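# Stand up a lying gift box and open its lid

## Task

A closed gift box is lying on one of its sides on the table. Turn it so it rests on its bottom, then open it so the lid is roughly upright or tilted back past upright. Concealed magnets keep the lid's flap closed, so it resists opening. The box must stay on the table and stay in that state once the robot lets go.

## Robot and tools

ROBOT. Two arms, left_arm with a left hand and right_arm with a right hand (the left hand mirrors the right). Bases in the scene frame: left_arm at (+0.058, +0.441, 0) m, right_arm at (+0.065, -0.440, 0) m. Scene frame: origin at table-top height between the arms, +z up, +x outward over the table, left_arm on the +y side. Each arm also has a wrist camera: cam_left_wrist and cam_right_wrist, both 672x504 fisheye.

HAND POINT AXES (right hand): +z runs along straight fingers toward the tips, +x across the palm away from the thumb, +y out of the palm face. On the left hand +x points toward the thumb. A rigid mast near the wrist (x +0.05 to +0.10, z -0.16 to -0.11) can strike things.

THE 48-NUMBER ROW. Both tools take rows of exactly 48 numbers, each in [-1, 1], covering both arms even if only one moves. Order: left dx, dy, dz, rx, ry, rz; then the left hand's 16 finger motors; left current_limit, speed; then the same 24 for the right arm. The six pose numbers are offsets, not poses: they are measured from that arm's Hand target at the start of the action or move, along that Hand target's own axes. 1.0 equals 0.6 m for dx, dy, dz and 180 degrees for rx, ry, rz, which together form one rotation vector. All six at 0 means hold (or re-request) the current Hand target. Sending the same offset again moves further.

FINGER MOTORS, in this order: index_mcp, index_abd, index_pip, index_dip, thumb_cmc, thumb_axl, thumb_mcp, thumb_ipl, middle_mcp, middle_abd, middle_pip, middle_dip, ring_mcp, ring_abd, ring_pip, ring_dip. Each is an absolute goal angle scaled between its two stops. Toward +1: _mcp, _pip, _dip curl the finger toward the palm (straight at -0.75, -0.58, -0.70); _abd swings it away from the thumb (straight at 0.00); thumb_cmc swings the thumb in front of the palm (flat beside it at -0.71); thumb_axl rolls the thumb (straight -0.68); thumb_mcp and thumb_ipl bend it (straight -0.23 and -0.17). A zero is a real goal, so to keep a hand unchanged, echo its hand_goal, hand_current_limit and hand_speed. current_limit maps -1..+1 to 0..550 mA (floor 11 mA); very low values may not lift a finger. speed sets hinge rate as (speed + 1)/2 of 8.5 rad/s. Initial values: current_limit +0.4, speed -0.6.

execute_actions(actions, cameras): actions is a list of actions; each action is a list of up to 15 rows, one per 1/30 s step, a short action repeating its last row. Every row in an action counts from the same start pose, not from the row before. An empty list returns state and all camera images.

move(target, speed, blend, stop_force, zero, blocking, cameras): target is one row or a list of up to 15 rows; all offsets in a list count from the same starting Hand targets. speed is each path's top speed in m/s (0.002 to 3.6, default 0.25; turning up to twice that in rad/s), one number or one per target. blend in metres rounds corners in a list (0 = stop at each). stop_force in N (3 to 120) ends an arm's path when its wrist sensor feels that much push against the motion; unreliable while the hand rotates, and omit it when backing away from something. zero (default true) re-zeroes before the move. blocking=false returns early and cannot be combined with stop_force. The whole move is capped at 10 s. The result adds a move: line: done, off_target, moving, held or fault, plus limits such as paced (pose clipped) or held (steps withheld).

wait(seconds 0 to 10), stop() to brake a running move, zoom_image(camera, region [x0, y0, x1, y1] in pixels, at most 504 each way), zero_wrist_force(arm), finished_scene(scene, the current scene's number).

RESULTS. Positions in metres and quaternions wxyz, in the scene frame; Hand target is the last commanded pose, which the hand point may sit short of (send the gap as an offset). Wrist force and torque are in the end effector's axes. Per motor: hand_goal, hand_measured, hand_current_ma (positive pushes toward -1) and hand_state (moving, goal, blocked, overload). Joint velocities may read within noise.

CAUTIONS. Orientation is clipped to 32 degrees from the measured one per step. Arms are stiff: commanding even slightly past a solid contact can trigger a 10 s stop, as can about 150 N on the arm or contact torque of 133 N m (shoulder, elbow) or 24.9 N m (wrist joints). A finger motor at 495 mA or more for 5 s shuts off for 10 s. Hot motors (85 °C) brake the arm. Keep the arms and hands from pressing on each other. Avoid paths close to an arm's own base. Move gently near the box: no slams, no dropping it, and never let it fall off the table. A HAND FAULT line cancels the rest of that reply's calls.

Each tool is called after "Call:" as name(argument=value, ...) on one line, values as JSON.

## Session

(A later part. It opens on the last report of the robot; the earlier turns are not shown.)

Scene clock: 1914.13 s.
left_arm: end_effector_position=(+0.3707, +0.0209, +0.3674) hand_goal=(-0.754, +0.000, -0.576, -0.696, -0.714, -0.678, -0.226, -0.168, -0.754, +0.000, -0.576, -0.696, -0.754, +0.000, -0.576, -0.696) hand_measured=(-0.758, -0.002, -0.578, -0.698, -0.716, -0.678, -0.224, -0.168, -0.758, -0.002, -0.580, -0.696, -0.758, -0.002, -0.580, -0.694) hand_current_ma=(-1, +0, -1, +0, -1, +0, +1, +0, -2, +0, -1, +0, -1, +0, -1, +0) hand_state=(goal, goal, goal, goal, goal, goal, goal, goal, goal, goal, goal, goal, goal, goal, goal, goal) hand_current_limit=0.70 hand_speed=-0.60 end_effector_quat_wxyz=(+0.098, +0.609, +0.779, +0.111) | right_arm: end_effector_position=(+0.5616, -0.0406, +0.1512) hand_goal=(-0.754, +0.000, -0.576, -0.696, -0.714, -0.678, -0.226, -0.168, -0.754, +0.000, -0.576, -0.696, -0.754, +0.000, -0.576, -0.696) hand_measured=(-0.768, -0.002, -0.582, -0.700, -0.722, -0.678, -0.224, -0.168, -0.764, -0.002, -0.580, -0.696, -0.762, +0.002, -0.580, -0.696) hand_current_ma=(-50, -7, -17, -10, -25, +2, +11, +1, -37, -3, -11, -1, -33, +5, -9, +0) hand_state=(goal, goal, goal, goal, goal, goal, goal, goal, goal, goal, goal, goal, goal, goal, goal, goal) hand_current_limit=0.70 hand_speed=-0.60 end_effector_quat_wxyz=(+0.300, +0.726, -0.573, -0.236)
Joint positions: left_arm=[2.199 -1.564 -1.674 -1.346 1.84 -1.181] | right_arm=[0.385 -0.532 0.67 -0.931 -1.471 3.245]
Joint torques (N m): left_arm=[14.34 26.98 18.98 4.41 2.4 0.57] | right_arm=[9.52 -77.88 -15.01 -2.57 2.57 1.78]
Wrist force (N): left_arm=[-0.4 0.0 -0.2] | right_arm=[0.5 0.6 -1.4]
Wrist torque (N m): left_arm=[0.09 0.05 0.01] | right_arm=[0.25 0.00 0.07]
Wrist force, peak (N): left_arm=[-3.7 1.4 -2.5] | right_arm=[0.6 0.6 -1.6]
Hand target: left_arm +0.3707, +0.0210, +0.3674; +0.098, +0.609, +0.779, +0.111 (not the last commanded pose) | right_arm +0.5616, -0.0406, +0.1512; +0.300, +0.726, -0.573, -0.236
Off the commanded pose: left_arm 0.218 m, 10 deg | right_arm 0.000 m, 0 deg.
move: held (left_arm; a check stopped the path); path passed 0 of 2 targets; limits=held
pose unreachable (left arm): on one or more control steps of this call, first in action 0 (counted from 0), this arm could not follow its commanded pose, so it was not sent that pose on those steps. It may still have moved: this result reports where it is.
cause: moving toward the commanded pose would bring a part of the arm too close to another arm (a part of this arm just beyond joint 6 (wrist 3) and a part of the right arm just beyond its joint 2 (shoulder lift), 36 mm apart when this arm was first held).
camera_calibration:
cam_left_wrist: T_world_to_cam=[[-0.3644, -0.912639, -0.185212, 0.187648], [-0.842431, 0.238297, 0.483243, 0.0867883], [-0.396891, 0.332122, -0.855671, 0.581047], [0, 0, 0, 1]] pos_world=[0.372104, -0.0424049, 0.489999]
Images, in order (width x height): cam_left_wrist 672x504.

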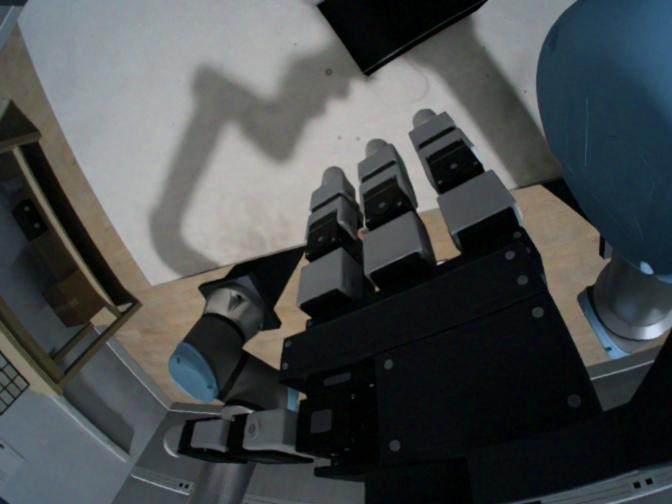

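Call:
move(target=[0.33,0,0,0,0,0,-0.754,0,-0.576,-0.696,-0.714,-0.678,-0.226,-0.168,-0.754,0,-0.576,-0.696,-0.754,0,-0.576,-0.696,0.7,-0.6,0,0,0,0,0,0,-0.754,0,-0.576,-0.696,-0.714,-0.678,-0.226,-0.168,-0.754,0,-0.576,-0.696,-0.754,0,-0.576,-0.696,0.7,-0.6], speed=0.3)

Call:
move(target=[[0,0,0,0,0,0,-0.754,0,-0.576,-0.696,-0.714,-0.678,-0.226,-0.168,-0.754,0,-0.576,-0.696,-0.754,0,-0.576,-0.696,0.7,-0.6,0,0.065,-0.0217,0,0,0,-0.754,0,-0.576,-0.696,-0.714,-0.678,-0.226,-0.168,-0.754,0,-0.576,-0.696,-0.754,0,-0.576,-0.696,0.7,-0.6],[0,0,0,0,0,0,-0.754,0,-0.576,-0.696,-0.714,-0.678,-0.226,-0.168,-0.754,0,-0.576,-0.696,-0.754,0,-0.576,-0.696,0.7,-0.6,0,0.1146,-0.0268,0,0,0,-0.754,0,-0.576,-0.696,-0.714,-0.678,-0.226,-0.168,-0.754,0,-0.576,-0.696,-0.754,0,-0.576,-0.696,0.7,-0.6],[0,0,0,0,0,0,-0.754,0,-0.576,-0.696,-0.714,-0.678,-0.226,-0.168,-0.754,0,-0.576,-0.696,-0.754,0,-0.576,-0.696,0.7,-0.6,0,0.1634,-0.0204,0,0,0,-0.754,0,-0.576,-0.696,-0.714,-0.678,-0.226,-0.168,-0.754,0,-0.576,-0.696,-0.754,0,-0.576,-0.696,0.7,-0.6]], speed=0.03, blend=[0.01,0.01,0], cameras=["all"])

Call:
zoom_image(camera="cam_right_wrist", region=[200, 0, 500, 190])

Scene clock: 1930.63 s.
left_arm: end_effector_position=(+0.3233, +0.2131, +0.3638) hand_goal=(-0.754, +0.000, -0.576, -0.696, -0.714, -0.678, -0.226, -0.168, -0.754, +0.000, -0.576, -0.696, -0.754, +0.000, -0.576, -0.696) hand_measured=(-0.758, -0.002, -0.578, -0.698, -0.716, -0.678, -0.224, -0.168, -0.758, -0.002, -0.580, -0.696, -0.758, -0.002, -0.580, -0.694) hand_current_ma=(-1, +0, -1, +0, -1, +0, +1, +0, -2, +0, -1, +0, -1, +0, -1, +0) hand_state=(goal, goal, goal, goal, goal, goal, goal, goal, goal, goal, goal, goal, goal, goal, goal, goal) hand_current_limit=0.70 hand_speed=-0.60 end_effector_quat_wxyz=(+0.098, +0.609, +0.779, +0.111) | right_arm: end_effector_position=(+0.5616, -0.0406, +0.1512) hand_goal=(-0.754, +0.000, -0.576, -0.696, -0.714, -0.678, -0.226, -0.168, -0.754, +0.000, -0.576, -0.696, -0.754, +0.000, -0.576, -0.696) hand_measured=(-0.768, -0.002, -0.582, -0.700, -0.722, -0.678, -0.224, -0.168, -0.764, -0.002, -0.580, -0.696, -0.762, +0.002, -0.580, -0.696) hand_current_ma=(-50, -7, -17, -10, -25, +2, +11, +1, -37, -3, -11, -1, -33, +5, -9, +0) hand_state=(goal, goal, goal, goal, goal, goal, goal, goal, goal, goal, goal, goal, goal, goal, goal, goal) hand_current_limit=0.70 hand_speed=-0.60 end_effector_quat_wxyz=(+0.300, +0.726, -0.573, -0.236)
Joint positions: left_arm=[2.448 -1.049 -2.07 -1.402 1.8 -0.927] | right_arm=[0.385 -0.532 0.67 -0.931 -1.471 3.245]
Joint torques (N m): left_arm=[13.84 5.34 19.57 0.46 -0.98 1.9] | right_arm=[1.2 -77.25 -14.7 -2.51 2.56 1.64]
Wrist force (N): left_arm=[-0.3 0.2 -0.6] | right_arm=[0.6 0.7 -1.1]
Wrist torque (N m): left_arm=[0.16 0.02 -0.06] | right_arm=[0.24 -0.02 0.07]
Wrist force, peak (N): left_arm=[-1.5 0.2 0.0] | right_arm=[0.8 0.7 -1.4]
Hand target: left_arm +0.3232, +0.2132, +0.3638; +0.098, +0.609, +0.779, +0.111 | right_arm +0.5616, -0.0406, +0.1512; +0.300, +0.726, -0.573, -0.236
Off the commanded pose: left_arm 0.000 m, 0 deg | right_arm 0.000 m, 0 deg.
move: done

Scene clock: 1934.47 s.
left_arm: end_effector_position=(+0.3232, +0.2132, +0.3638) hand_goal=(-0.754, +0.000, -0.576, -0.696, -0.714, -0.678, -0.226, -0.168, -0.754, +0.000, -0.576, -0.696, -0.754, +0.000, -0.576, -0.696) hand_measured=(-0.758, -0.002, -0.578, -0.698, -0.716, -0.678, -0.224, -0.168, -0.758, -0.002, -0.580, -0.696, -0.758, -0.002, -0.580, -0.694) hand_current_ma=(-1, +0, -1, +0, -1, +0, +1, +0, -2, +0, -1, +0, -1, +0, -1, +0) hand_state=(goal, goal, goal, goal, goal, goal, goal, goal, goal, goal, goal, goal, goal, goal, goal, goal) hand_current_limit=0.70 hand_speed=-0.60 end_effector_quat_wxyz=(+0.098, +0.609, +0.779, +0.111) | right_arm: end_effector_position=(+0.5025, -0.0547, +0.2289) hand_goal=(-0.754, +0.000, -0.576, -0.696, -0.714, -0.678, -0.226, -0.168, -0.754, +0.000, -0.576, -0.696, -0.754, +0.000, -0.576, -0.696) hand_measured=(-0.768, -0.002, -0.582, -0.700, -0.722, -0.678, -0.224, -0.168, -0.764, -0.002, -0.580, -0.696, -0.764, +0.002, -0.580, -0.696) hand_current_ma=(-50, -7, -17, -10, -25, +2, +11, +1, -40, -3, -13, -2, -36, +5, -12, -1) hand_state=(goal, goal, goal, goal, goal, goal, goal, goal, goal, goal, goal, goal, goal, goal, goal, goal) hand_current_limit=0.70 hand_speed=-0.60 end_effector_quat_wxyz=(+0.300, +0.726, -0.573, -0.236)
Joint positions: left_arm=[2.448 -1.049 -2.07 -1.402 1.8 -0.927] | right_arm=[0.397 -0.761 0.899 -0.932 -1.463 3.253]
Joint torques (N m): left_arm=[14.69 6.53 19.18 0.6 -1.01 1.88] | right_arm=[11.96 -70.7 -14.39 -2.66 2.54 1.78]
Wrist force (N): left_arm=[-0.3 0.3 -0.3] | right_arm=[0.5 0.6 -1.3]
Wrist torque (N m): left_arm=[0.14 0.03 -0.06] | right_arm=[0.28 -0.05 0.07]
Wrist force, peak (N): left_arm=[-0.3 0.4 -0.7] | right_arm=[0.4 0.5 -1.4]
Hand target: left_arm +0.3232, +0.2132, +0.3638; +0.098, +0.609, +0.779, +0.111 | right_arm +0.5024, -0.0547, +0.2290; +0.300, +0.726, -0.573, -0.236
Off the commanded pose: left_arm 0.000 m, 0 deg | right_arm 0.000 m, 0 deg.
move: done
camera_calibration:
cam_left_wrist: T_world_to_cam=[[-0.364457, -0.912566, -0.185457, 0.345282], [-0.842498, 0.238289, 0.483131, 0.00281468], [-0.396697, 0.332327, -0.855681, 0.495072], [0, 0, 0, 1]] pos_world=[0.324605, 0.149896, 0.486298]
cam_right_wrist: T_world_to_cam=[[-0.639888, 0.612894, 0.463577, 0.278532], [0.746127, 0.639908, 0.183879, -0.431186], [-0.183949, 0.46355, -0.866767, 0.439894], [0, 0, 0, 1]] pos_world=[0.580867, -0.0987041, 0.33145]

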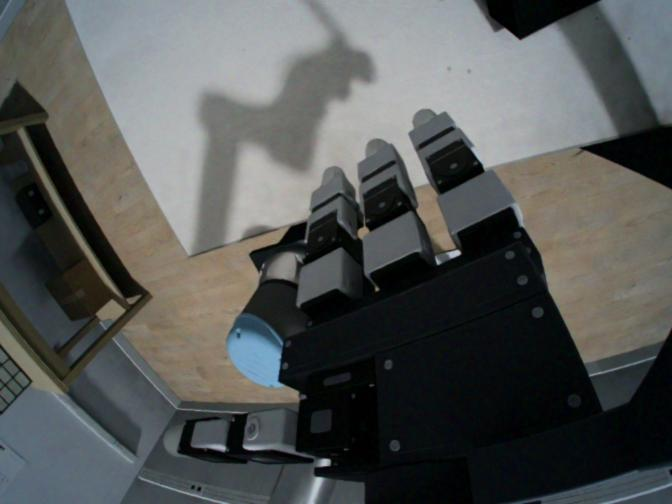

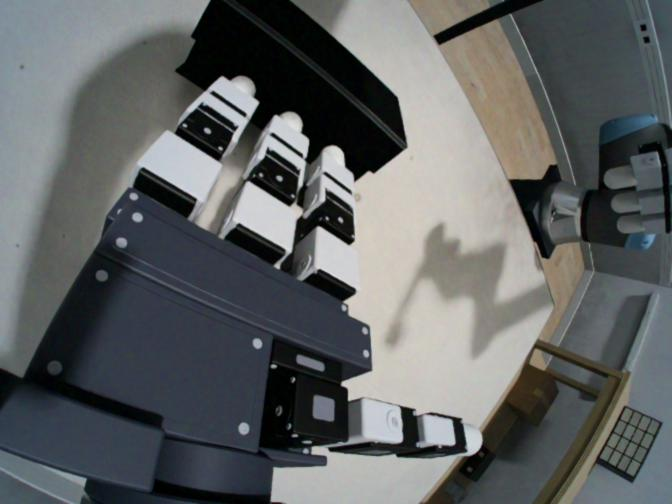

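Scaled by 1.680 from the camera's 672x504 image, which has a finer 960x720 frame.

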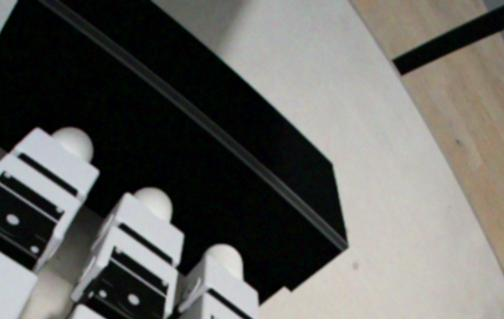

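Call:
move(target=[[0,0,0,0,0,0,-0.754,0,-0.576,-0.696,-0.714,-0.678,-0.226,-0.168,-0.754,0,-0.576,-0.696,-0.754,0,-0.576,-0.696,0.7,-0.6,0,0.0304,0.0104,0,0,0,-0.754,0,-0.576,-0.696,-0.714,-0.678,-0.226,-0.168,-0.754,0,-0.576,-0.696,-0.754,0,-0.576,-0.696,0.7,-0.6],[0,0,0,0,0,0,-0.754,0,-0.576,-0.696,-0.714,-0.678,-0.226,-0.168,-0.754,0,-0.576,-0.696,-0.754,0,-0.576,-0.696,0.7,-0.6,0,0.0526,0.0212,0,0,0,-0.754,0,-0.576,-0.696,-0.714,-0.678,-0.226,-0.168,-0.754,0,-0.576,-0.696,-0.754,0,-0.576,-0.696,0.7,-0.6],[0,0,0,0,0,0,-0.754,0,-0.576,-0.696,-0.714,-0.678,-0.226,-0.168,-0.754,0,-0.576,-0.696,-0.754,0,-0.576,-0.696,0.7,-0.6,0,0.0739,0.0376,0,0,0,-0.754,0,-0.576,-0.696,-0.714,-0.678,-0.226,-0.168,-0.754,0,-0.576,-0.696,-0.754,0,-0.576,-0.696,0.7,-0.6]], speed=0.02, blend=[0.005,0.005,0], cameras=["all"])

Call:
zoom_image(camera="cam_right_wrist", region=[150, 0, 450, 190])

Scene clock: 1949.47 s.
left_arm: end_effector_position=(+0.3232, +0.2132, +0.3638) hand_goal=(-0.754, +0.000, -0.576, -0.696, -0.714, -0.678, -0.226, -0.168, -0.754, +0.000, -0.576, -0.696, -0.754, +0.000, -0.576, -0.696) hand_measured=(-0.758, -0.002, -0.578, -0.698, -0.716, -0.678, -0.224, -0.168, -0.758, -0.002, -0.580, -0.696, -0.758, -0.002, -0.580, -0.694) hand_current_ma=(-1, +0, -1, +0, -1, +0, +1, +0, -2, +0, -1, +0, -1, +0, -1, +0) hand_state=(goal, goal, goal, goal, goal, goal, goal, goal, goal, goal, goal, goal, goal, goal, goal, goal) hand_current_limit=0.70 hand_speed=-0.60 end_effector_quat_wxyz=(+0.098, +0.609, +0.779, +0.111) | right_arm: end_effector_position=(+0.4564, -0.0657, +0.2443) hand_goal=(-0.754, +0.000, -0.576, -0.696, -0.714, -0.678, -0.226, -0.168, -0.754, +0.000, -0.576, -0.696, -0.754, +0.000, -0.576, -0.696) hand_measured=(-0.734, -0.002, -0.564, -0.690, -0.722, -0.678, -0.224, -0.168, -0.734, +0.000, -0.562, -0.688, -0.736, +0.002, -0.562, -0.688) hand_current_ma=(+77, -4, +43, +18, -25, +2, +11, +1, +76, -1, +49, +27, +73, +5, +54, +27) hand_state=(goal, goal, goal, goal, goal, goal, goal, goal, goal, goal, goal, goal, goal, goal, goal, goal) hand_current_limit=0.70 hand_speed=-0.60 end_effector_quat_wxyz=(+0.300, +0.726, -0.573, -0.236)
Joint positions: left_arm=[2.448 -1.049 -2.07 -1.402 1.8 -0.927] | right_arm=[0.407 -0.894 1.091 -0.992 -1.455 3.261]
Joint torques (N m): left_arm=[14.54 6.8 18.54 0.54 -0.99 1.99] | right_arm=[12.42 -63.37 -13.51 -3.44 2.42 1.69]
Wrist force (N): left_arm=[-0.2 0.1 -0.4] | right_arm=[0.8 4.4 -4.9]
Wrist torque (N m): left_arm=[0.13 0.02 -0.05] | right_arm=[0.06 -0.03 0.19]
Wrist force, peak (N): left_arm=[-0.2 0.4 -0.8] | right_arm=[0.8 4.2 -5.5]
Hand target: left_arm +0.3232, +0.2132, +0.3638; +0.098, +0.609, +0.779, +0.111 | right_arm +0.4563, -0.0657, +0.2443; +0.300, +0.726, -0.573, -0.236
Off the commanded pose: left_arm 0.000 m, 0 deg | right_arm 0.000 m, 0 deg.
move: done
camera_calibration:
cam_left_wrist: T_world_to_cam=[[-0.364457, -0.912566, -0.185457, 0.345282], [-0.842498, 0.238289, 0.483131, 0.00281468], [-0.396697, 0.332327, -0.855681, 0.495072], [0, 0, 0, 1]] pos_world=[0.324605, 0.149896, 0.486298]
cam_right_wrist: T_world_to_cam=[[-0.639888, 0.612894, 0.463577, 0.248746], [0.746127, 0.639908, 0.183879, -0.392638], [-0.183949, 0.46355, -0.866767, 0.449793], [0, 0, 0, 1]] pos_world=[0.534867, -0.109704, 0.34675]

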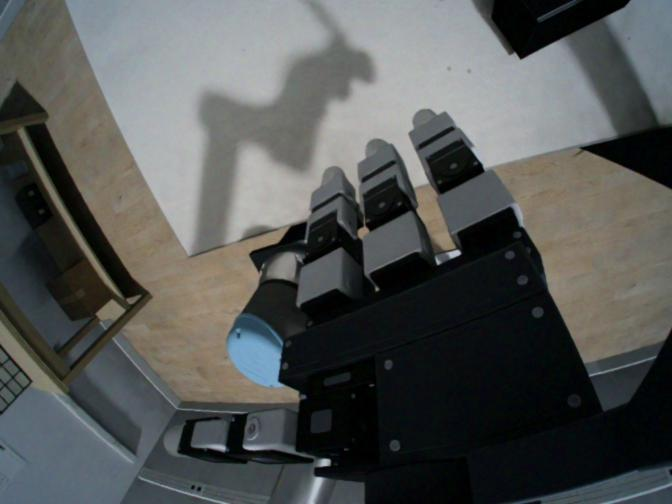

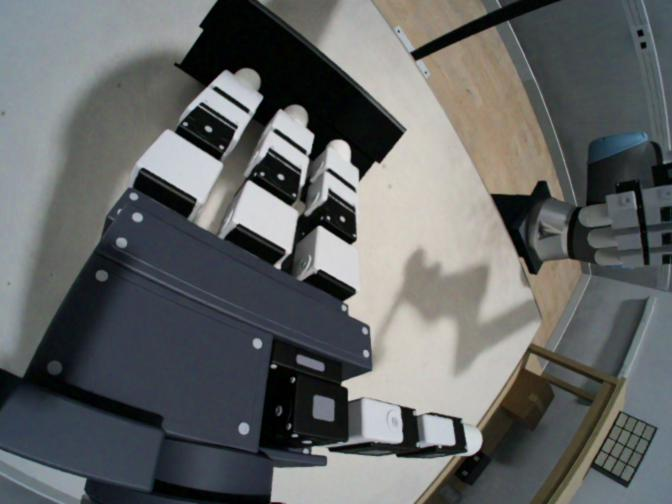

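Scaled by 1.680 from the camera's 672x504 image, which has a finer 960x720 frame.

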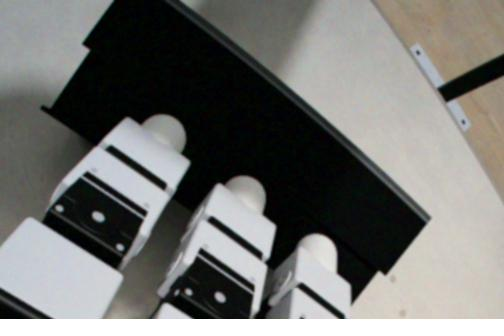

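Call:
move(target=[[-0.463,0.153,0.041,0.0118,0.0025,0.0085,-0.754,0,-0.576,-0.696,-0.714,-0.678,-0.226,-0.168,-0.754,0,-0.576,-0.696,0.48,0,0.74,-0.3,0.7,-0.6,0.075,0.01,-0.01,0,0,0,-0.754,0,-0.576,-0.696,-0.714,-0.678,-0.226,-0.168,-0.754,0,-0.576,-0.696,-0.754,0,-0.576,-0.696,0.7,-0.6],[-0.463,0.113,0.19,0.0118,0.0025,0.0085,-0.754,0,-0.576,-0.696,-0.714,-0.678,-0.226,-0.168,-0.754,0,-0.576,-0.696,0.48,0,0.74,-0.3,0.7,-0.6,0.075,0.01,-0.01,0,0,0,-0.754,0,-0.576,-0.696,-0.714,-0.678,-0.226,-0.168,-0.754,0,-0.576,-0.696,-0.754,0,-0.576,-0.696,0.7,-0.6]], speed=0.2, cameras=["all"])

Call:
zoom_image(camera="cam_right_wrist", region=[150, 0, 450, 190])

Call:
zoom_image(camera="cam_left_wrist", region=[250, 0, 550, 220])

Scene clock: 2008.30 s.
left_arm: end_effector_position=(+0.4855, -0.0345, +0.2799) hand_goal=(-0.754, +0.000, -0.576, -0.696, -0.714, -0.678, -0.226, -0.168, -0.754, +0.000, -0.576, -0.696, +0.480, +0.000, +0.740, -0.300) hand_measured=(-0.758, -0.002, -0.578, -0.698, -0.716, -0.678, -0.224, -0.168, -0.758, -0.002, -0.578, -0.696, +0.466, -0.002, +0.738, -0.302) hand_current_ma=(-1, +0, -1, +0, -1, +0, +1, +0, -2, -1, -1, +0, -10, +0, -1, -1) hand_state=(goal, goal, goal, goal, goal, goal, goal, goal, goal, goal, goal, goal, goal, goal, goal, goal) hand_current_limit=0.70 hand_speed=-0.60 end_effector_quat_wxyz=(+0.082, +0.620, +0.774, +0.100) | right_arm: end_effector_position=(+0.4668, -0.1095, +0.2528) hand_goal=(-0.754, +0.000, -0.576, -0.696, -0.714, -0.678, -0.226, -0.168, -0.754, +0.000, -0.576, -0.696, -0.754, +0.000, -0.576, -0.696) hand_measured=(-0.764, +0.002, -0.578, -0.694, -0.722, -0.678, -0.224, -0.168, -0.758, -0.004, -0.574, -0.694, -0.758, -0.002, -0.574, -0.694) hand_current_ma=(-40, +4, -6, +5, -25, +2, +11, +1, -10, -8, +3, +7, -10, -7, +3, +7) hand_state=(goal, goal, goal, goal, goal, goal, goal, goal, goal, goal, goal, goal, goal, goal, goal, goal) hand_current_limit=0.70 hand_speed=-0.60 end_effector_quat_wxyz=(+0.300, +0.726, -0.573, -0.236)
Joint positions: left_arm=[2.313 -1.838 -1.576 -1.165 1.795 -1.043] | right_arm=[0.344 -0.935 1.137 -0.993 -1.499 3.216]
Joint torques (N m): left_arm=[14.42 25.62 18.36 4.56 2.31 2.01] | right_arm=[-12.74 -65.2 -16.29 1.75 -1.85 -0.82]
Wrist force (N): left_arm=[0.2 0.4 -1.0] | right_arm=[0.5 0.1 -0.1]
Wrist torque (N m): left_arm=[0.26 0.03 -0.05] | right_arm=[0.19 0.01 0.20]
Wrist force, peak (N): left_arm=[-0.3 0.6 -1.6] | right_arm=[0.8 4.6 -5.2]
Hand target: left_arm +0.4855, -0.0345, +0.2797; +0.082, +0.620, +0.773, +0.100 | right_arm +0.4668, -0.1095, +0.2528; +0.300, +0.726, -0.573, -0.236
Off the commanded pose: left_arm 0.000 m, 0 deg | right_arm 0.000 m, 0 deg.
move: done
camera_calibration:
cam_left_wrist: T_world_to_cam=[[-0.393185, -0.902446, -0.176062, 0.174424], [-0.816941, 0.255014, 0.517278, 0.217725], [-0.421917, 0.347218, -0.837512, 0.577639], [0, 0, 0, 1]] pos_world=[0.490165, -0.0986816, 0.401865]
cam_right_wrist: T_world_to_cam=[[-0.639888, 0.612894, 0.463577, 0.278195], [0.746127, 0.639908, 0.183879, -0.373877], [-0.183949, 0.46355, -0.866767, 0.479446], [0, 0, 0, 1]] pos_world=[0.545167, -0.153504, 0.35535]

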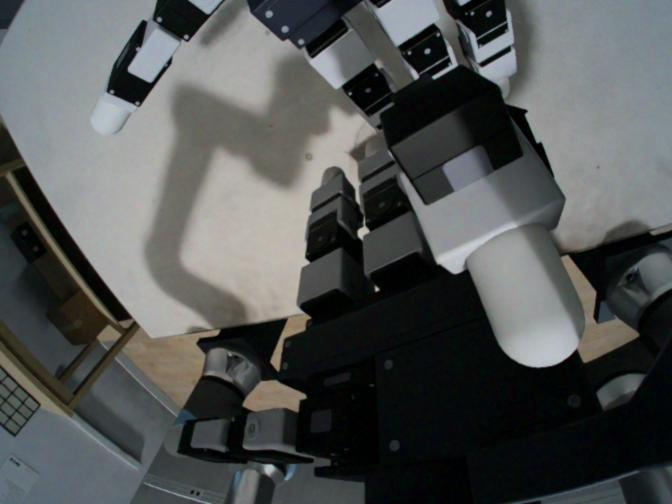

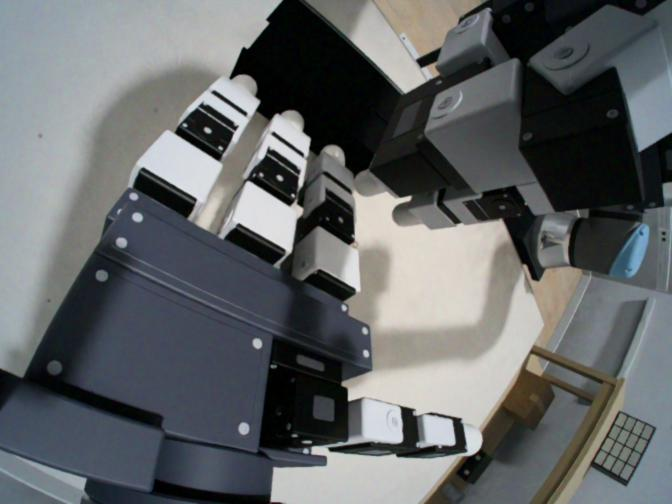

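Scaled by 1.680 from the camera's 672x504 image, which has a finer 960x720 frame.

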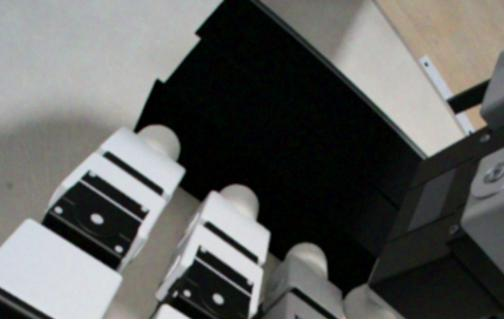

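Scaled by 1.680 from the camera's 672x504 image, which has a finer 960x720 frame.

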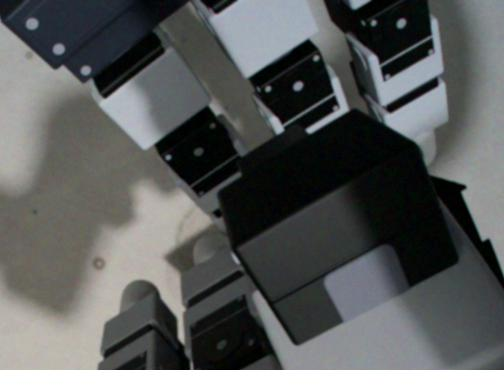

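Call:
move(target=[[0,0,0,0,0,0,-0.754,0,-0.576,-0.696,-0.714,-0.678,-0.226,-0.168,-0.754,0,-0.576,-0.696,0.48,0,0.74,-0.3,0.7,-0.6,0.142,0.0401,0.0401,0,0,0,-0.754,0,-0.576,-0.696,-0.714,-0.678,-0.226,-0.168,-0.754,0,-0.576,-0.696,-0.754,0,-0.576,-0.696,0.7,-0.6],[-0.032,-0.107,-0.0285,0,0,0,-0.754,0,-0.576,-0.696,-0.714,-0.678,-0.226,-0.168,-0.754,0,-0.576,-0.696,0.48,0,0.74,-0.3,0.7,-0.6,0.142,0.0401,0.0401,0,0,0,-0.754,0,-0.576,-0.696,-0.714,-0.678,-0.226,-0.168,-0.754,0,-0.576,-0.696,-0.754,0,-0.576,-0.696,0.7,-0.6]], speed=0.1, cameras=["all"])

Call:
zoom_image(camera="cam_right_wrist", region=[200, 0, 500, 220])

Call:
zoom_image(camera="cam_left_wrist", region=[250, 0, 550, 220])

Scene clock: 2069.97 s.
left_arm: end_effector_position=(+0.4250, -0.0675, +0.2798) hand_goal=(-0.754, +0.000, -0.576, -0.696, -0.714, -0.678, -0.226, -0.168, -0.754, +0.000, -0.576, -0.696, +0.480, +0.000, +0.740, -0.300) hand_measured=(-0.758, -0.002, -0.578, -0.698, -0.716, -0.678, -0.224, -0.168, -0.758, -0.004, -0.578, -0.696, +0.466, -0.002, +0.738, -0.302) hand_current_ma=(-1, +0, -1, +0, -1, +0, +1, +0, -1, -1, -1, +0, -10, +0, +0, -1) hand_state=(goal, goal, goal, goal, goal, goal, goal, goal, goal, goal, goal, goal, goal, goal, goal, goal) hand_current_limit=0.70 hand_speed=-0.60 end_effector_quat_wxyz=(+0.083, +0.620, +0.773, +0.100) end_effector_velocity=(-0.002, -0.002, +0.000) end_effector_angular_velocity=(+0.000, +0.001, -0.001) | right_arm: end_effector_position=(+0.4535, -0.2002, +0.2529) hand_goal=(-0.754, +0.000, -0.576, -0.696, -0.714, -0.678, -0.226, -0.168, -0.754, +0.000, -0.576, -0.696, -0.754, +0.000, -0.576, -0.696) hand_measured=(-0.766, +0.002, -0.578, -0.694, -0.722, -0.678, -0.224, -0.168, -0.758, -0.004, -0.576, -0.694, -0.758, -0.002, -0.574, -0.694) hand_current_ma=(-43, +5, -7, +4, -25, +2, +11, +1, -10, -8, +3, +7, -11, -7, +3, +7) hand_state=(goal, goal, goal, goal, goal, goal, goal, goal, goal, goal, goal, goal, goal, goal, goal, goal) hand_current_limit=0.70 hand_speed=-0.60 end_effector_quat_wxyz=(+0.300, +0.726, -0.573, -0.236)
Joint positions: left_arm=[2.198 -1.844 -1.562 -1.2 1.809 -1.16] | right_arm=[0.221 -1.066 1.345 -1.068 -1.586 3.129]
Joint velocities: left_arm=[-0.005 -0.001 0.001 -0.001 0 -0.004] | right_arm=[within noise]
Joint torques (N m): left_arm=[-14.03 26.18 31.23 0.43 2.42 -1.56] | right_arm=[-12.96 -60.22 -14.55 -2.63 -2.27 -0.79]
Wrist force (N): left_arm=[-0.1 0.0 -0.2] | right_arm=[0.4 0.5 -0.2]
Wrist torque (N m): left_arm=[0.13 0.00 0.02] | right_arm=[0.20 -0.03 0.22]
Wrist force, peak (N): left_arm=[0.4 0.3 -1.4] | right_arm=[1.0 0.8 -0.2]
Hand target: left_arm +0.4248, -0.0676, +0.2798; +0.082, +0.620, +0.773, +0.100 | right_arm +0.4535, -0.2002, +0.2529; +0.300, +0.726, -0.573, -0.236
Off the commanded pose: left_arm 0.000 m, 0 deg | right_arm 0.000 m, 0 deg.
move: done
camera_calibration:
cam_left_wrist: T_world_to_cam=[[-0.393187, -0.902437, -0.176103, 0.120857], [-0.816982, 0.255026, 0.517207, 0.176816], [-0.421835, 0.347232, -0.837547, 0.563468], [0, 0, 0, 1]] pos_world=[0.429665, -0.131682, 0.401764]
cam_right_wrist: T_world_to_cam=[[-0.639888, 0.612894, 0.463577, 0.325399], [0.746127, 0.639908, 0.183879, -0.305924], [-0.183949, 0.46355, -0.866767, 0.519108], [0, 0, 0, 1]] pos_world=[0.531967, -0.244304, 0.35535]

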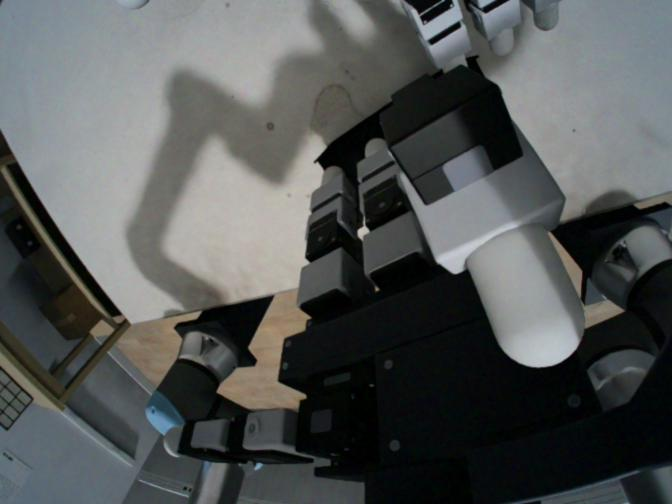

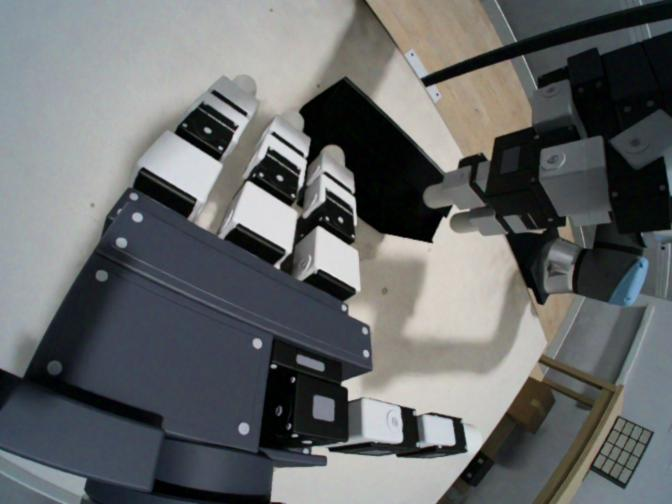

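Scaled by 1.680 from the camera's 672x504 image, which has a finer 960x720 frame.

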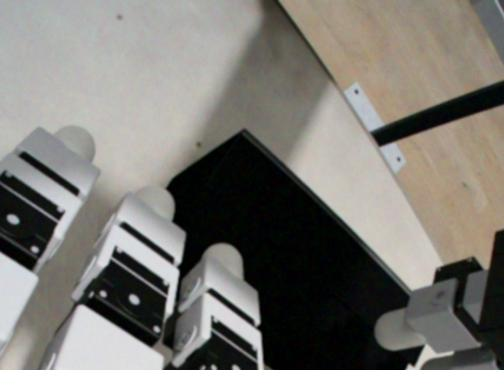

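Scaled by 1.680 from the camera's 672x504 image, which has a finer 960x720 frame.

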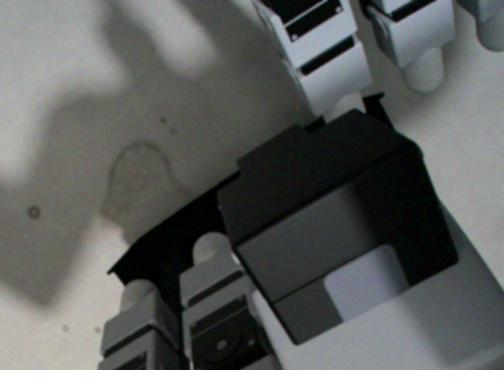

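Call:
move(target=[[0,-0.105,-0.028,0,0,0,-0.754,0,-0.576,-0.696,-0.714,-0.678,-0.226,-0.168,-0.754,0,-0.576,-0.696,-0.754,0,-0.576,-0.696,0.7,-0.6,-0.122,-0.149,-0.149,0,0,0,-0.754,0,-0.576,-0.696,-0.714,-0.678,-0.226,-0.168,-0.754,0,-0.576,-0.696,-0.754,0,-0.576,-0.696,0.7,-0.6],[0,-0.134,0.08,0,0,0,-0.754,0,-0.576,-0.696,-0.714,-0.678,-0.226,-0.168,-0.754,0,-0.576,-0.696,-0.754,0,-0.576,-0.696,0.7,-0.6,-0.176,-0.2055,-0.0335,-0.0833,-0.0137,0.0137,-0.754,0,-0.576,-0.696,-0.714,-0.678,-0.226,-0.168,-0.754,0,-0.576,-0.696,-0.754,0,-0.576,-0.696,0.7,-0.6]], speed=0.12, cameras=["all"])

Call:
zoom_image(camera="cam_right_wrist", region=[170, 0, 450, 190])

Call:
zoom_image(camera="cam_left_wrist", region=[200, 0, 500, 220])

Scene clock: 2129.03 s.
left_arm: end_effector_position=(+0.3896, -0.0754, +0.2798) hand_goal=(-0.754, +0.000, -0.576, -0.696, -0.714, -0.678, -0.226, -0.168, -0.754, +0.000, -0.576, -0.696, -0.754, +0.000, -0.576, -0.696) hand_measured=(-0.758, -0.002, -0.578, -0.698, -0.716, -0.678, -0.224, -0.168, -0.758, -0.004, -0.578, -0.696, -0.754, -0.002, -0.574, -0.694) hand_current_ma=(-1, +0, -1, +0, -1, +0, +1, +0, -1, -1, -1, +0, +0, +0, +1, +1) hand_state=(goal, goal, goal, goal, goal, goal, goal, goal, goal, goal, goal, goal, goal, goal, goal, goal) hand_current_limit=0.70 hand_speed=-0.60 end_effector_quat_wxyz=(+0.082, +0.620, +0.773, +0.100) | right_arm: end_effector_position=(+0.4906, -0.1641, +0.2525) hand_goal=(-0.754, +0.000, -0.576, -0.696, -0.714, -0.678, -0.226, -0.168, -0.754, +0.000, -0.576, -0.696, -0.754, +0.000, -0.576, -0.696) hand_measured=(-0.766, +0.002, -0.578, -0.694, -0.722, -0.678, -0.224, -0.168, -0.758, -0.002, -0.576, -0.694, -0.758, -0.002, -0.576, -0.694) hand_current_ma=(-43, +5, -7, +4, -25, +2, +11, +1, -15, -8, +2, +7, -15, -7, +2, +7) hand_state=(goal, goal, goal, goal, goal, goal, goal, goal, goal, goal, goal, goal, goal, goal, goal, goal) hand_current_limit=0.70 hand_speed=-0.60 end_effector_quat_wxyz=(+0.299, +0.726, -0.573, -0.235)
Joint positions: left_arm=[2.141 -1.83 -1.576 -1.214 1.815 -1.219] | right_arm=[0.26 -0.947 1.156 -0.999 -1.558 3.156]
Joint torques (N m): left_arm=[-14.27 37.49 18.5 0.44 2.32 -1.75] | right_arm=[-13.29 -65.11 -16.07 -2.83 -2.18 -0.77]
Wrist force (N): left_arm=[-0.1 0.4 -0.5] | right_arm=[0.3 0.4 -0.5]
Wrist torque (N m): left_arm=[0.17 0.01 0.03] | right_arm=[0.21 0.01 0.17]
Wrist force, peak (N): left_arm=[-0.1 0.7 0.1] | right_arm=[0.6 0.3 -3.7]
Hand target: left_arm +0.3895, -0.0754, +0.2798; +0.082, +0.620, +0.773, +0.100 (not the last commanded pose) | right_arm +0.4905, -0.1641, +0.2525; +0.299, +0.726, -0.573, -0.235 (not the last commanded pose)
Off the commanded pose: left_arm 0.073 m, 0 deg | right_arm 0.121 m, 15 deg.
move: held (right_arm; a check stopped the path), off_target (left_arm; braked when a check withheld steps of right_arm); path passed 0 of 2 targets; limits=held
pose unreachable (right arm): on one or more control steps of this call, first in action 0 (counted from 0), this arm could not follow its commanded pose, so it was not sent that pose on those steps. It may still have moved: this result reports where it is.
cause: moving toward the commanded pose would bring a part of the arm too close to another arm (a part of this arm just beyond joint 2 (shoulder lift) and a part of the left arm just beyond its joint 5 (wrist 2), at the place that arm is still heading or pushing toward).
camera_calibration:
cam_left_wrist: T_world_to_cam=[[-0.393187, -0.902437, -0.176103, 0.0998085], [-0.816982, 0.255026, 0.517207, 0.149909], [-0.421835, 0.347232, -0.837547, 0.551279], [0, 0, 0, 1]] pos_world=[0.394265, -0.139582, 0.401764]
cam_right_wrist: T_world_to_cam=[[-0.640085, 0.612989, 0.463179, 0.327359], [0.746378, 0.639112, 0.185622, -0.357363], [-0.182239, 0.464521, -0.866608, 0.508119], [0, 0, 0, 1]] pos_world=[0.568865, -0.208304, 0.355048]

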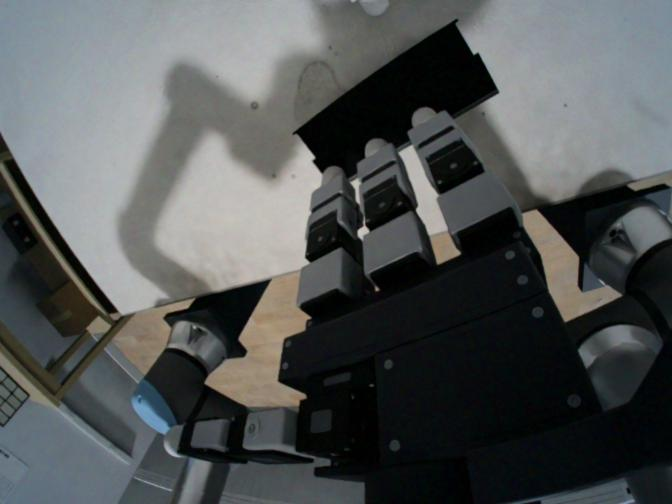

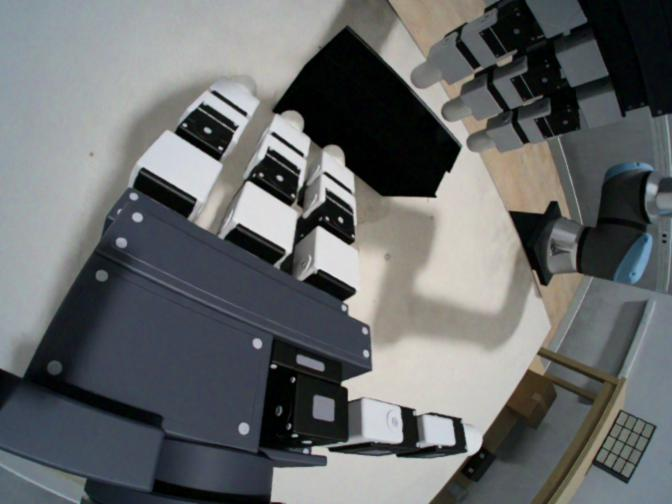

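Scaled by 1.800 from the camera's 672x504 image, which has a finer 960x720 frame.

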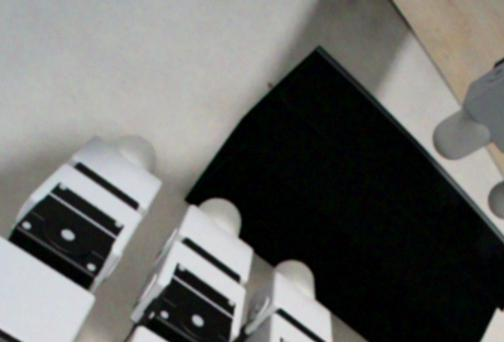

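Scaled by 1.680 from the camera's 672x504 image, which has a finer 960x720 frame.

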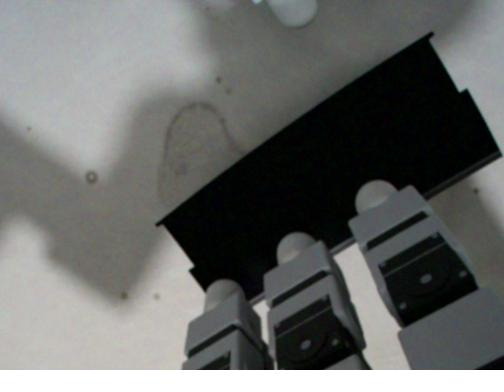

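Call:
move(target=[[0.498,-0.093,-0.146,-0.574,-0.0982,0.7505,-0.754,0,-0.576,-0.696,-0.714,-0.678,-0.226,-0.168,-0.754,0,-0.576,-0.696,-0.754,0,-0.576,-0.696,0.7,-0.6,-0.05,-0.03,-0.03,0,0,0,-0.754,0,-0.576,-0.696,-0.714,-0.678,-0.226,-0.168,-0.754,0,-0.576,-0.696,-0.754,0,-0.576,-0.696,0.7,-0.6],[0.287,-0.342,0.174,-0.574,-0.0982,0.7505,-0.754,0,-0.576,-0.696,-0.714,-0.678,-0.226,-0.168,-0.754,0,-0.576,-0.696,-0.754,0,-0.576,-0.696,0.7,-0.6,-0.05,-0.03,-0.03,0,0,0,-0.754,0,-0.576,-0.696,-0.714,-0.678,-0.226,-0.168,-0.754,0,-0.576,-0.696,-0.754,0,-0.576,-0.696,0.7,-0.6]], speed=0.3, cameras=["all"])

Scene clock: 2181.80 s.
left_arm: end_effector_position=(+0.3069, +0.0832, +0.3206) hand_goal=(-0.754, +0.000, -0.576, -0.696, -0.714, -0.678, -0.226, -0.168, -0.754, +0.000, -0.576, -0.696, -0.754, +0.000, -0.576, -0.696) hand_measured=(-0.758, +0.000, -0.578, -0.698, -0.718, -0.678, -0.224, -0.168, -0.758, +0.000, -0.578, -0.696, -0.758, +0.000, -0.576, -0.694) hand_current_ma=(-1, +0, -1, +0, -1, +0, +1, +0, -2, +0, -1, +0, -1, +0, +0, +1) hand_state=(goal, goal, goal, goal, goal, goal, goal, goal, goal, goal, goal, goal, goal, goal, goal, goal) hand_current_limit=0.70 hand_speed=-0.60 end_effector_quat_wxyz=(+0.323, +0.837, +0.102, +0.430) | right_arm: end_effector_position=(+0.5017, -0.1420, +0.2526) hand_goal=(-0.754, +0.000, -0.576, -0.696, -0.714, -0.678, -0.226, -0.168, -0.754, +0.000, -0.576, -0.696, -0.754, +0.000, -0.576, -0.696) hand_measured=(-0.766, +0.002, -0.578, -0.694, -0.722, -0.678, -0.224, -0.168, -0.758, -0.002, -0.576, -0.694, -0.758, -0.002, -0.576, -0.694) hand_current_ma=(-43, +5, -7, +4, -25, +2, +11, +1, -15, -8, +2, +7, -15, -7, +2, +7) hand_state=(goal, goal, goal, goal, goal, goal, goal, goal, goal, goal, goal, goal, goal, goal, goal, goal) hand_current_limit=0.70 hand_speed=-0.60 end_effector_quat_wxyz=(+0.299, +0.726, -0.573, -0.235)
Joint positions: left_arm=[2.589 -1.283 -2.776 0.482 1.606 0.789] | right_arm=[0.286 -0.895 1.07 -0.965 -1.539 3.175]
Joint torques (N m): left_arm=[-14.69 -4.45 23.56 0.34 1.89 -1.85] | right_arm=[11.7 -37.38 -27.24 2.19 2.44 1.77]
Wrist force (N): left_arm=[-0.6 0.0 -0.1] | right_arm=[0.1 0.5 -0.3]
Wrist torque (N m): left_arm=[0.26 -0.07 -0.13] | right_arm=[0.18 0.01 0.01]
Wrist force, peak (N): left_arm=[-0.4 -1.5 -2.3] | right_arm=[0.5 0.8 -0.5]
Hand target: left_arm +0.3069, +0.0831, +0.3206; +0.323, +0.837, +0.102, +0.430 (not the last commanded pose) | right_arm +0.5017, -0.1420, +0.2526; +0.299, +0.726, -0.573, -0.235 (not the last commanded pose)
Off the commanded pose: left_arm 0.232 m, 75 deg | right_arm 0.015 m, 0 deg.
move: held (left_arm; a check stopped the path), off_target (right_arm; braked when a check withheld steps of left_arm); path passed 0 of 2 targets; limits=held
pose unreachable (left arm): on one or more control steps of this call, first in action 0 (counted from 0), this arm could not follow its commanded pose, so it was not sent that pose on those steps. It may still have moved: this result reports where it is.
cause: moving toward the commanded pose would bring two parts of the arm too close to each other (joints 3 (elbow) and 4 (wrist 1) lie between them).
camera_calibration:
cam_left_wrist: T_world_to_cam=[[-0.401019, 0.0995467, -0.910645, 0.372075], [-0.221768, 0.95396, 0.201941, -0.118939], [0.888821, 0.282934, -0.360479, -0.0542532], [0, 0, 0, 1]] pos_world=[0.171053, 0.0917743, 0.343289]
cam_right_wrist: T_world_to_cam=[[-0.639992, 0.61303, 0.463253, 0.320798], [0.746434, 0.63908, 0.185508, -0.379789], [-0.182334, 0.464512, -0.866593, 0.50001], [0, 0, 0, 1]] pos_world=[0.579965, -0.186204, 0.355148]

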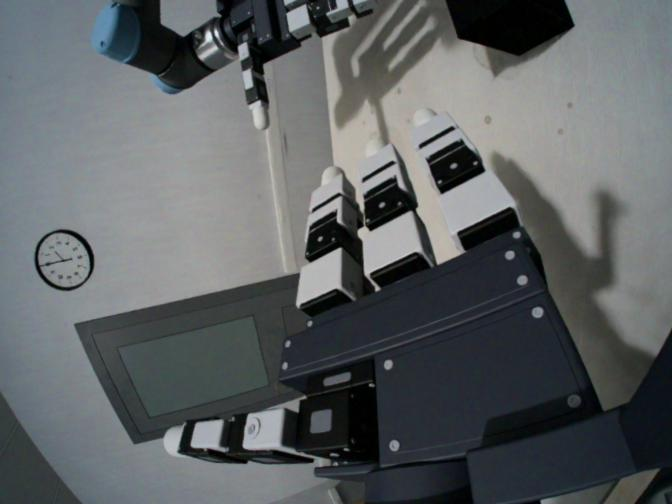

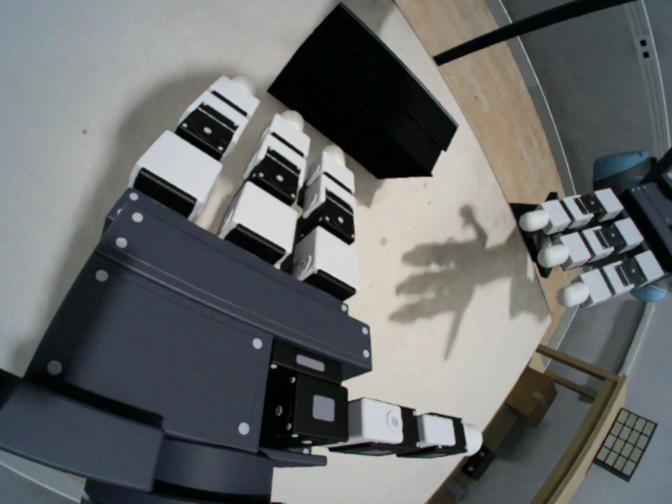

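Call:
move(target=[[0.306,-0.148,-0.06,-0.238,-0.591,0.1957,-0.754,0,-0.576,-0.696,-0.714,-0.678,-0.226,-0.168,-0.754,0,-0.576,-0.696,-0.754,0,-0.576,-0.696,0.7,-0.6,0.203,0.402,0.007,-0.003,-0.487,0.85,-0.754,0,-0.576,-0.696,-0.714,-0.678,-0.226,-0.168,-0.754,0,-0.576,-0.696,-0.754,0,-0.576,-0.696,0.7,-0.6]], speed=0.5, cameras=["all"])

Scene clock: 2258.17 s.
left_arm: end_effector_position=(+0.4001, +0.2502, +0.3999) hand_goal=(-0.754, +0.000, -0.576, -0.696, -0.714, -0.678, -0.226, -0.168, -0.754, +0.000, -0.576, -0.696, -0.754, +0.000, -0.576, -0.696) hand_measured=(-0.758, +0.000, -0.578, -0.698, -0.718, -0.678, -0.224, -0.168, -0.760, +0.000, -0.578, -0.696, -0.758, +0.000, -0.576, -0.694) hand_current_ma=(-2, +0, -1, +0, -2, +0, +1, +0, -3, +0, -1, +0, -2, +0, +0, +1) hand_state=(goal, goal, goal, goal, goal, goal, goal, goal, goal, goal, goal, goal, goal, goal, goal, goal) hand_current_limit=0.70 hand_speed=-0.60 end_effector_quat_wxyz=(+0.389, +0.675, -0.543, -0.314) | right_arm: end_effector_position=(+0.3604, -0.3008, +0.4195) hand_goal=(-0.754, +0.000, -0.576, -0.696, -0.714, -0.678, -0.226, -0.168, -0.754, +0.000, -0.576, -0.696, -0.754, +0.000, -0.576, -0.696) hand_measured=(-0.760, +0.002, -0.578, -0.694, -0.722, -0.678, -0.224, -0.168, -0.758, -0.002, -0.576, -0.694, -0.758, -0.002, -0.576, -0.694) hand_current_ma=(-19, +5, -7, +4, -25, +2, +11, +1, -15, -8, +2, +7, -15, -7, +2, +7) hand_state=(goal, goal, goal, goal, goal, goal, goal, goal, goal, goal, goal, goal, goal, goal, goal, goal) hand_current_limit=0.70 hand_speed=-0.60 end_effector_quat_wxyz=(+0.069, +0.592, +0.796, +0.111)
Joint positions: left_arm=[3.181 -1.879 -1.366 -2.507 1.41 3.047] | right_arm=[-0.111 -2.416 2.017 -1.402 -1.448 5.888]
Joint torques (N m): left_arm=[-14.67 25.26 28.65 -2.56 1.64 2] | right_arm=[12.12 27.4 -28.87 -5.3 -1.87 1.86]
Wrist force (N): left_arm=[-0.8 -0.3 -0.8] | right_arm=[-0.1 0.4 -0.8]
Wrist torque (N m): left_arm=[0.30 0.04 -0.18] | right_arm=[0.18 0.04 -0.02]
Wrist force, peak (N): left_arm=[-1.3 -0.4 -1.0] | right_arm=[0.9 0.4 -0.9]
Hand target: left_arm +0.4001, +0.2502, +0.3999; +0.389, +0.675, -0.543, -0.314 | right_arm +0.3604, -0.3008, +0.4195; +0.069, +0.592, +0.796, +0.111
Off the commanded pose: left_arm 0.000 m, 0 deg | right_arm 0.000 m, 0 deg.
move: done
camera_calibration:
cam_left_wrist: T_world_to_cam=[[0.106511, 0.8374, -0.536113, -0.0723469], [0.96129, -0.224524, -0.159721, -0.307516], [-0.25412, -0.498348, -0.828898, 0.684341], [0, 0, 0, 1]] pos_world=[0.477222, 0.332579, 0.479346]
cam_right_wrist: T_world_to_cam=[[0.836693, -0.527387, 0.147677, -0.492509], [-0.503465, -0.634534, 0.586422, -0.304627], [-0.215565, -0.565005, -0.79643, 0.365516], [0, 0, 0, 1]] pos_world=[0.337503, -0.24652, 0.54248]

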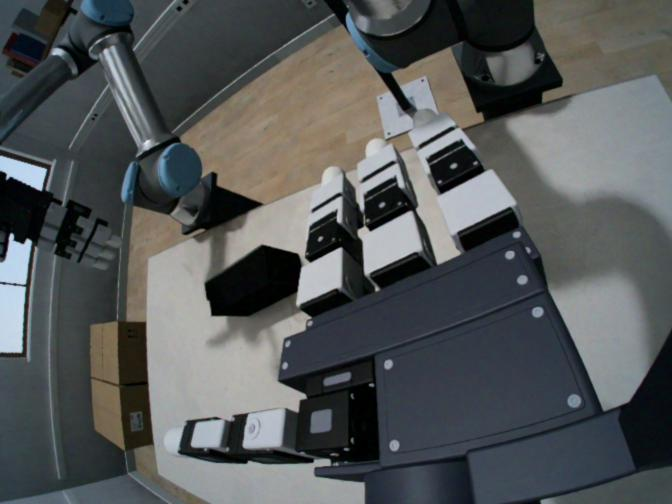

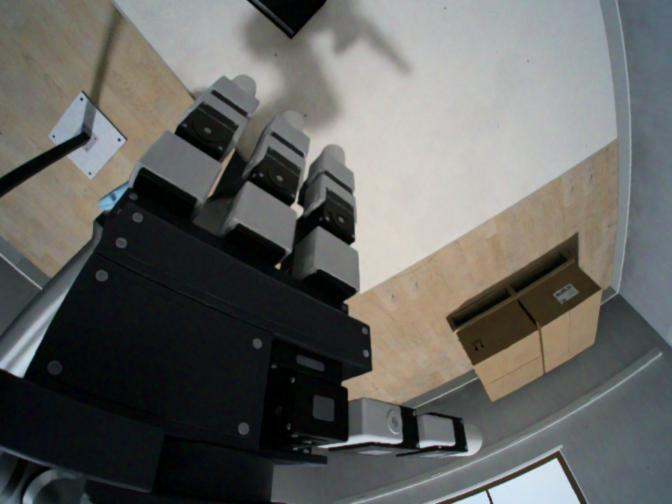

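Call:
move(target=[[0.519,-0.246,-0.16,0,0,0,-0.754,0,-0.576,-0.696,-0.714,-0.678,-0.226,-0.168,-0.754,0,-0.576,-0.696,-0.754,0,-0.576,-0.696,0.7,-0.6,0.284,-0.045,0.1425,0,-0.0086,0.015,-0.754,0,-0.576,-0.696,-0.714,-0.678,-0.226,-0.168,-0.754,0,-0.576,-0.696,-0.754,0,-0.576,-0.696,0.7,-0.6],[0.647,-0.358,0.112,0,0,0,-0.754,0,-0.576,-0.696,-0.714,-0.678,-0.226,-0.168,-0.754,0,-0.576,-0.696,-0.754,0,-0.576,-0.696,0.7,-0.6,0.284,-0.052,0.334,0,-0.0086,0.015,-0.754,0,-0.576,-0.696,-0.714,-0.678,-0.226,-0.168,-0.754,0,-0.576,-0.696,-0.754,0,-0.576,-0.696,0.7,-0.6]], speed=0.2, cameras=["all"])

Call:
zoom_image(camera="cam_left_wrist", region=[200, 0, 500, 220])

Call:
zoom_image(camera="cam_right_wrist", region=[200, 0, 500, 220])

Scene clock: 2284.00 s.
left_arm: end_effector_position=(+0.5309, -0.1185, +0.1801) hand_goal=(-0.754, +0.000, -0.576, -0.696, -0.714, -0.678, -0.226, -0.168, -0.754, +0.000, -0.576, -0.696, -0.754, +0.000, -0.576, -0.696) hand_measured=(-0.758, +0.000, -0.578, -0.698, -0.720, -0.678, -0.224, -0.168, -0.760, +0.000, -0.578, -0.696, -0.758, +0.000, -0.576, -0.694) hand_current_ma=(-2, +0, -1, +0, -2, +0, +1, +0, -3, +0, -1, +0, -2, +0, +0, +1) hand_state=(goal, goal, goal, goal, goal, goal, goal, goal, goal, goal, goal, goal, goal, goal, goal, goal) hand_current_limit=0.70 hand_speed=-0.60 end_effector_quat_wxyz=(+0.389, +0.675, -0.543, -0.314) | right_arm: end_effector_position=(+0.3307, -0.1283, +0.2215) hand_goal=(-0.754, +0.000, -0.576, -0.696, -0.714, -0.678, -0.226, -0.168, -0.754, +0.000, -0.576, -0.696, -0.754, +0.000, -0.576, -0.696) hand_measured=(-0.758, +0.002, -0.578, -0.694, -0.722, -0.678, -0.224, -0.168, -0.758, -0.002, -0.576, -0.694, -0.758, -0.002, -0.576, -0.694) hand_current_ma=(-16, +5, -7, +4, -25, +2, +11, +1, -13, -8, +2, +7, -13, -7, +2, +7) hand_state=(goal, goal, goal, goal, goal, goal, goal, goal, goal, goal, goal, goal, goal, goal, goal, goal) hand_current_limit=0.70 hand_speed=-0.60 end_effector_quat_wxyz=(+0.007, +0.491, +0.861, +0.135) end_effector_velocity=(+0.000, +0.000, +0.000) end_effector_angular_velocity=(+0.001, -0.003, +0.001)
Joint positions: left_arm=[2.705 -2.757 -0.435 -2.459 1.009 2.77] | right_arm=[0.525 -2.119 2.441 -2.135 -1.446 6.282]
Joint velocities: left_arm=[within noise] | right_arm=[0.001 0 0.003 -0.006 -0.001 0]
Joint torques (N m): left_arm=[-15.04 51.45 30.04 2.04 -2.26 -1.45] | right_arm=[11.44 15.49 -17.49 -5.11 -2.07 1.77]
Wrist force (N): left_arm=[-1.1 0.2 -0.9] | right_arm=[0.2 0.4 -0.7]
Wrist torque (N m): left_arm=[0.40 0.08 -0.12] | right_arm=[0.12 -0.01 -0.07]
Wrist force, peak (N): left_arm=[-1.4 0.6 -1.7] | right_arm=[0.5 0.2 -1.8]
Hand target: left_arm +0.5309, -0.1185, +0.1801; +0.389, +0.675, -0.543, -0.314 | right_arm +0.3302, -0.1274, +0.2215; +0.077, +0.612, +0.780, +0.104
Off the commanded pose: left_arm 0.000 m, 0 deg | right_arm 0.001 m, 19 deg.
elbow stopped short (left arm): the move would have taken joint 3 (elbow) straighter than the controller allows.
joint sent to its limit (right arm) — joint 6 (wrist 3), upper limit. The joint targets are off in orientation, not in position.
move: off_target (right_arm)
camera_calibration:
cam_left_wrist: T_world_to_cam=[[0.10643, 0.837418, -0.5361, 0.104679], [0.961299, -0.224453, -0.159765, -0.551132], [-0.25412, -0.498349, -0.828898, 0.351647], [0, 0, 0, 1]] pos_world=[0.608022, -0.036121, 0.259546]
cam_right_wrist: T_world_to_cam=[[0.949691, -0.30688, 0.0625399, -0.337583], [-0.289548, -0.784217, 0.548785, -0.175603], [-0.119366, -0.539285, -0.833621, 0.27867], [0, 0, 0, 1]] pos_world=[0.303018, -0.0910263, 0.349786]

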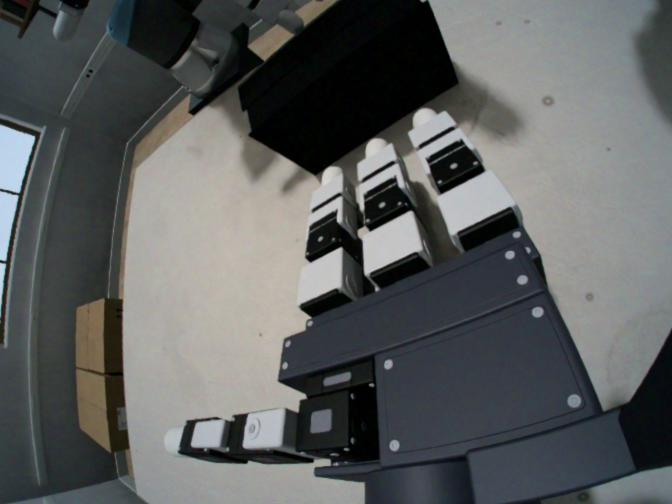

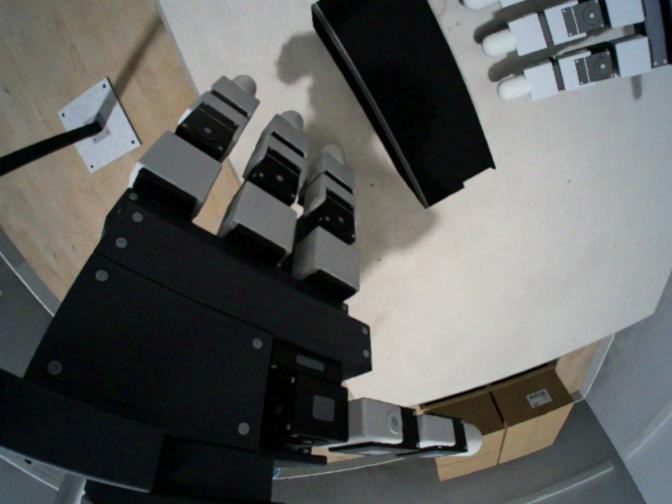

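Scaled by 1.680 from the camera's 672x504 image, which has a finer 960x720 frame.

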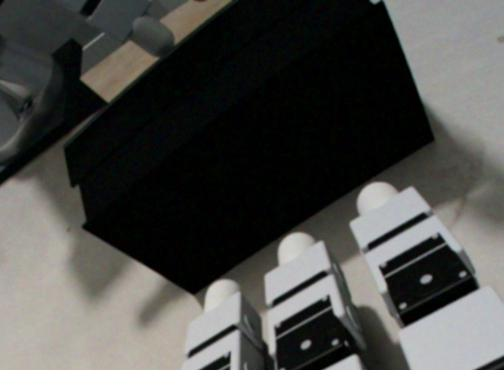

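Scaled by 1.680 from the camera's 672x504 image, which has a finer 960x720 frame.

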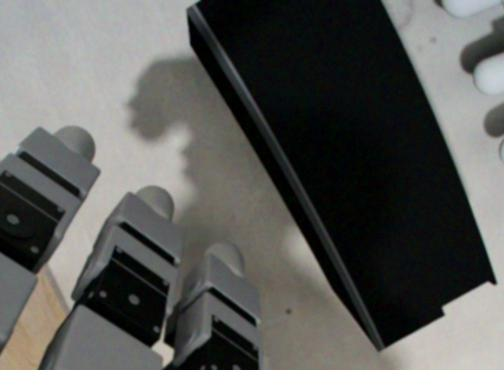

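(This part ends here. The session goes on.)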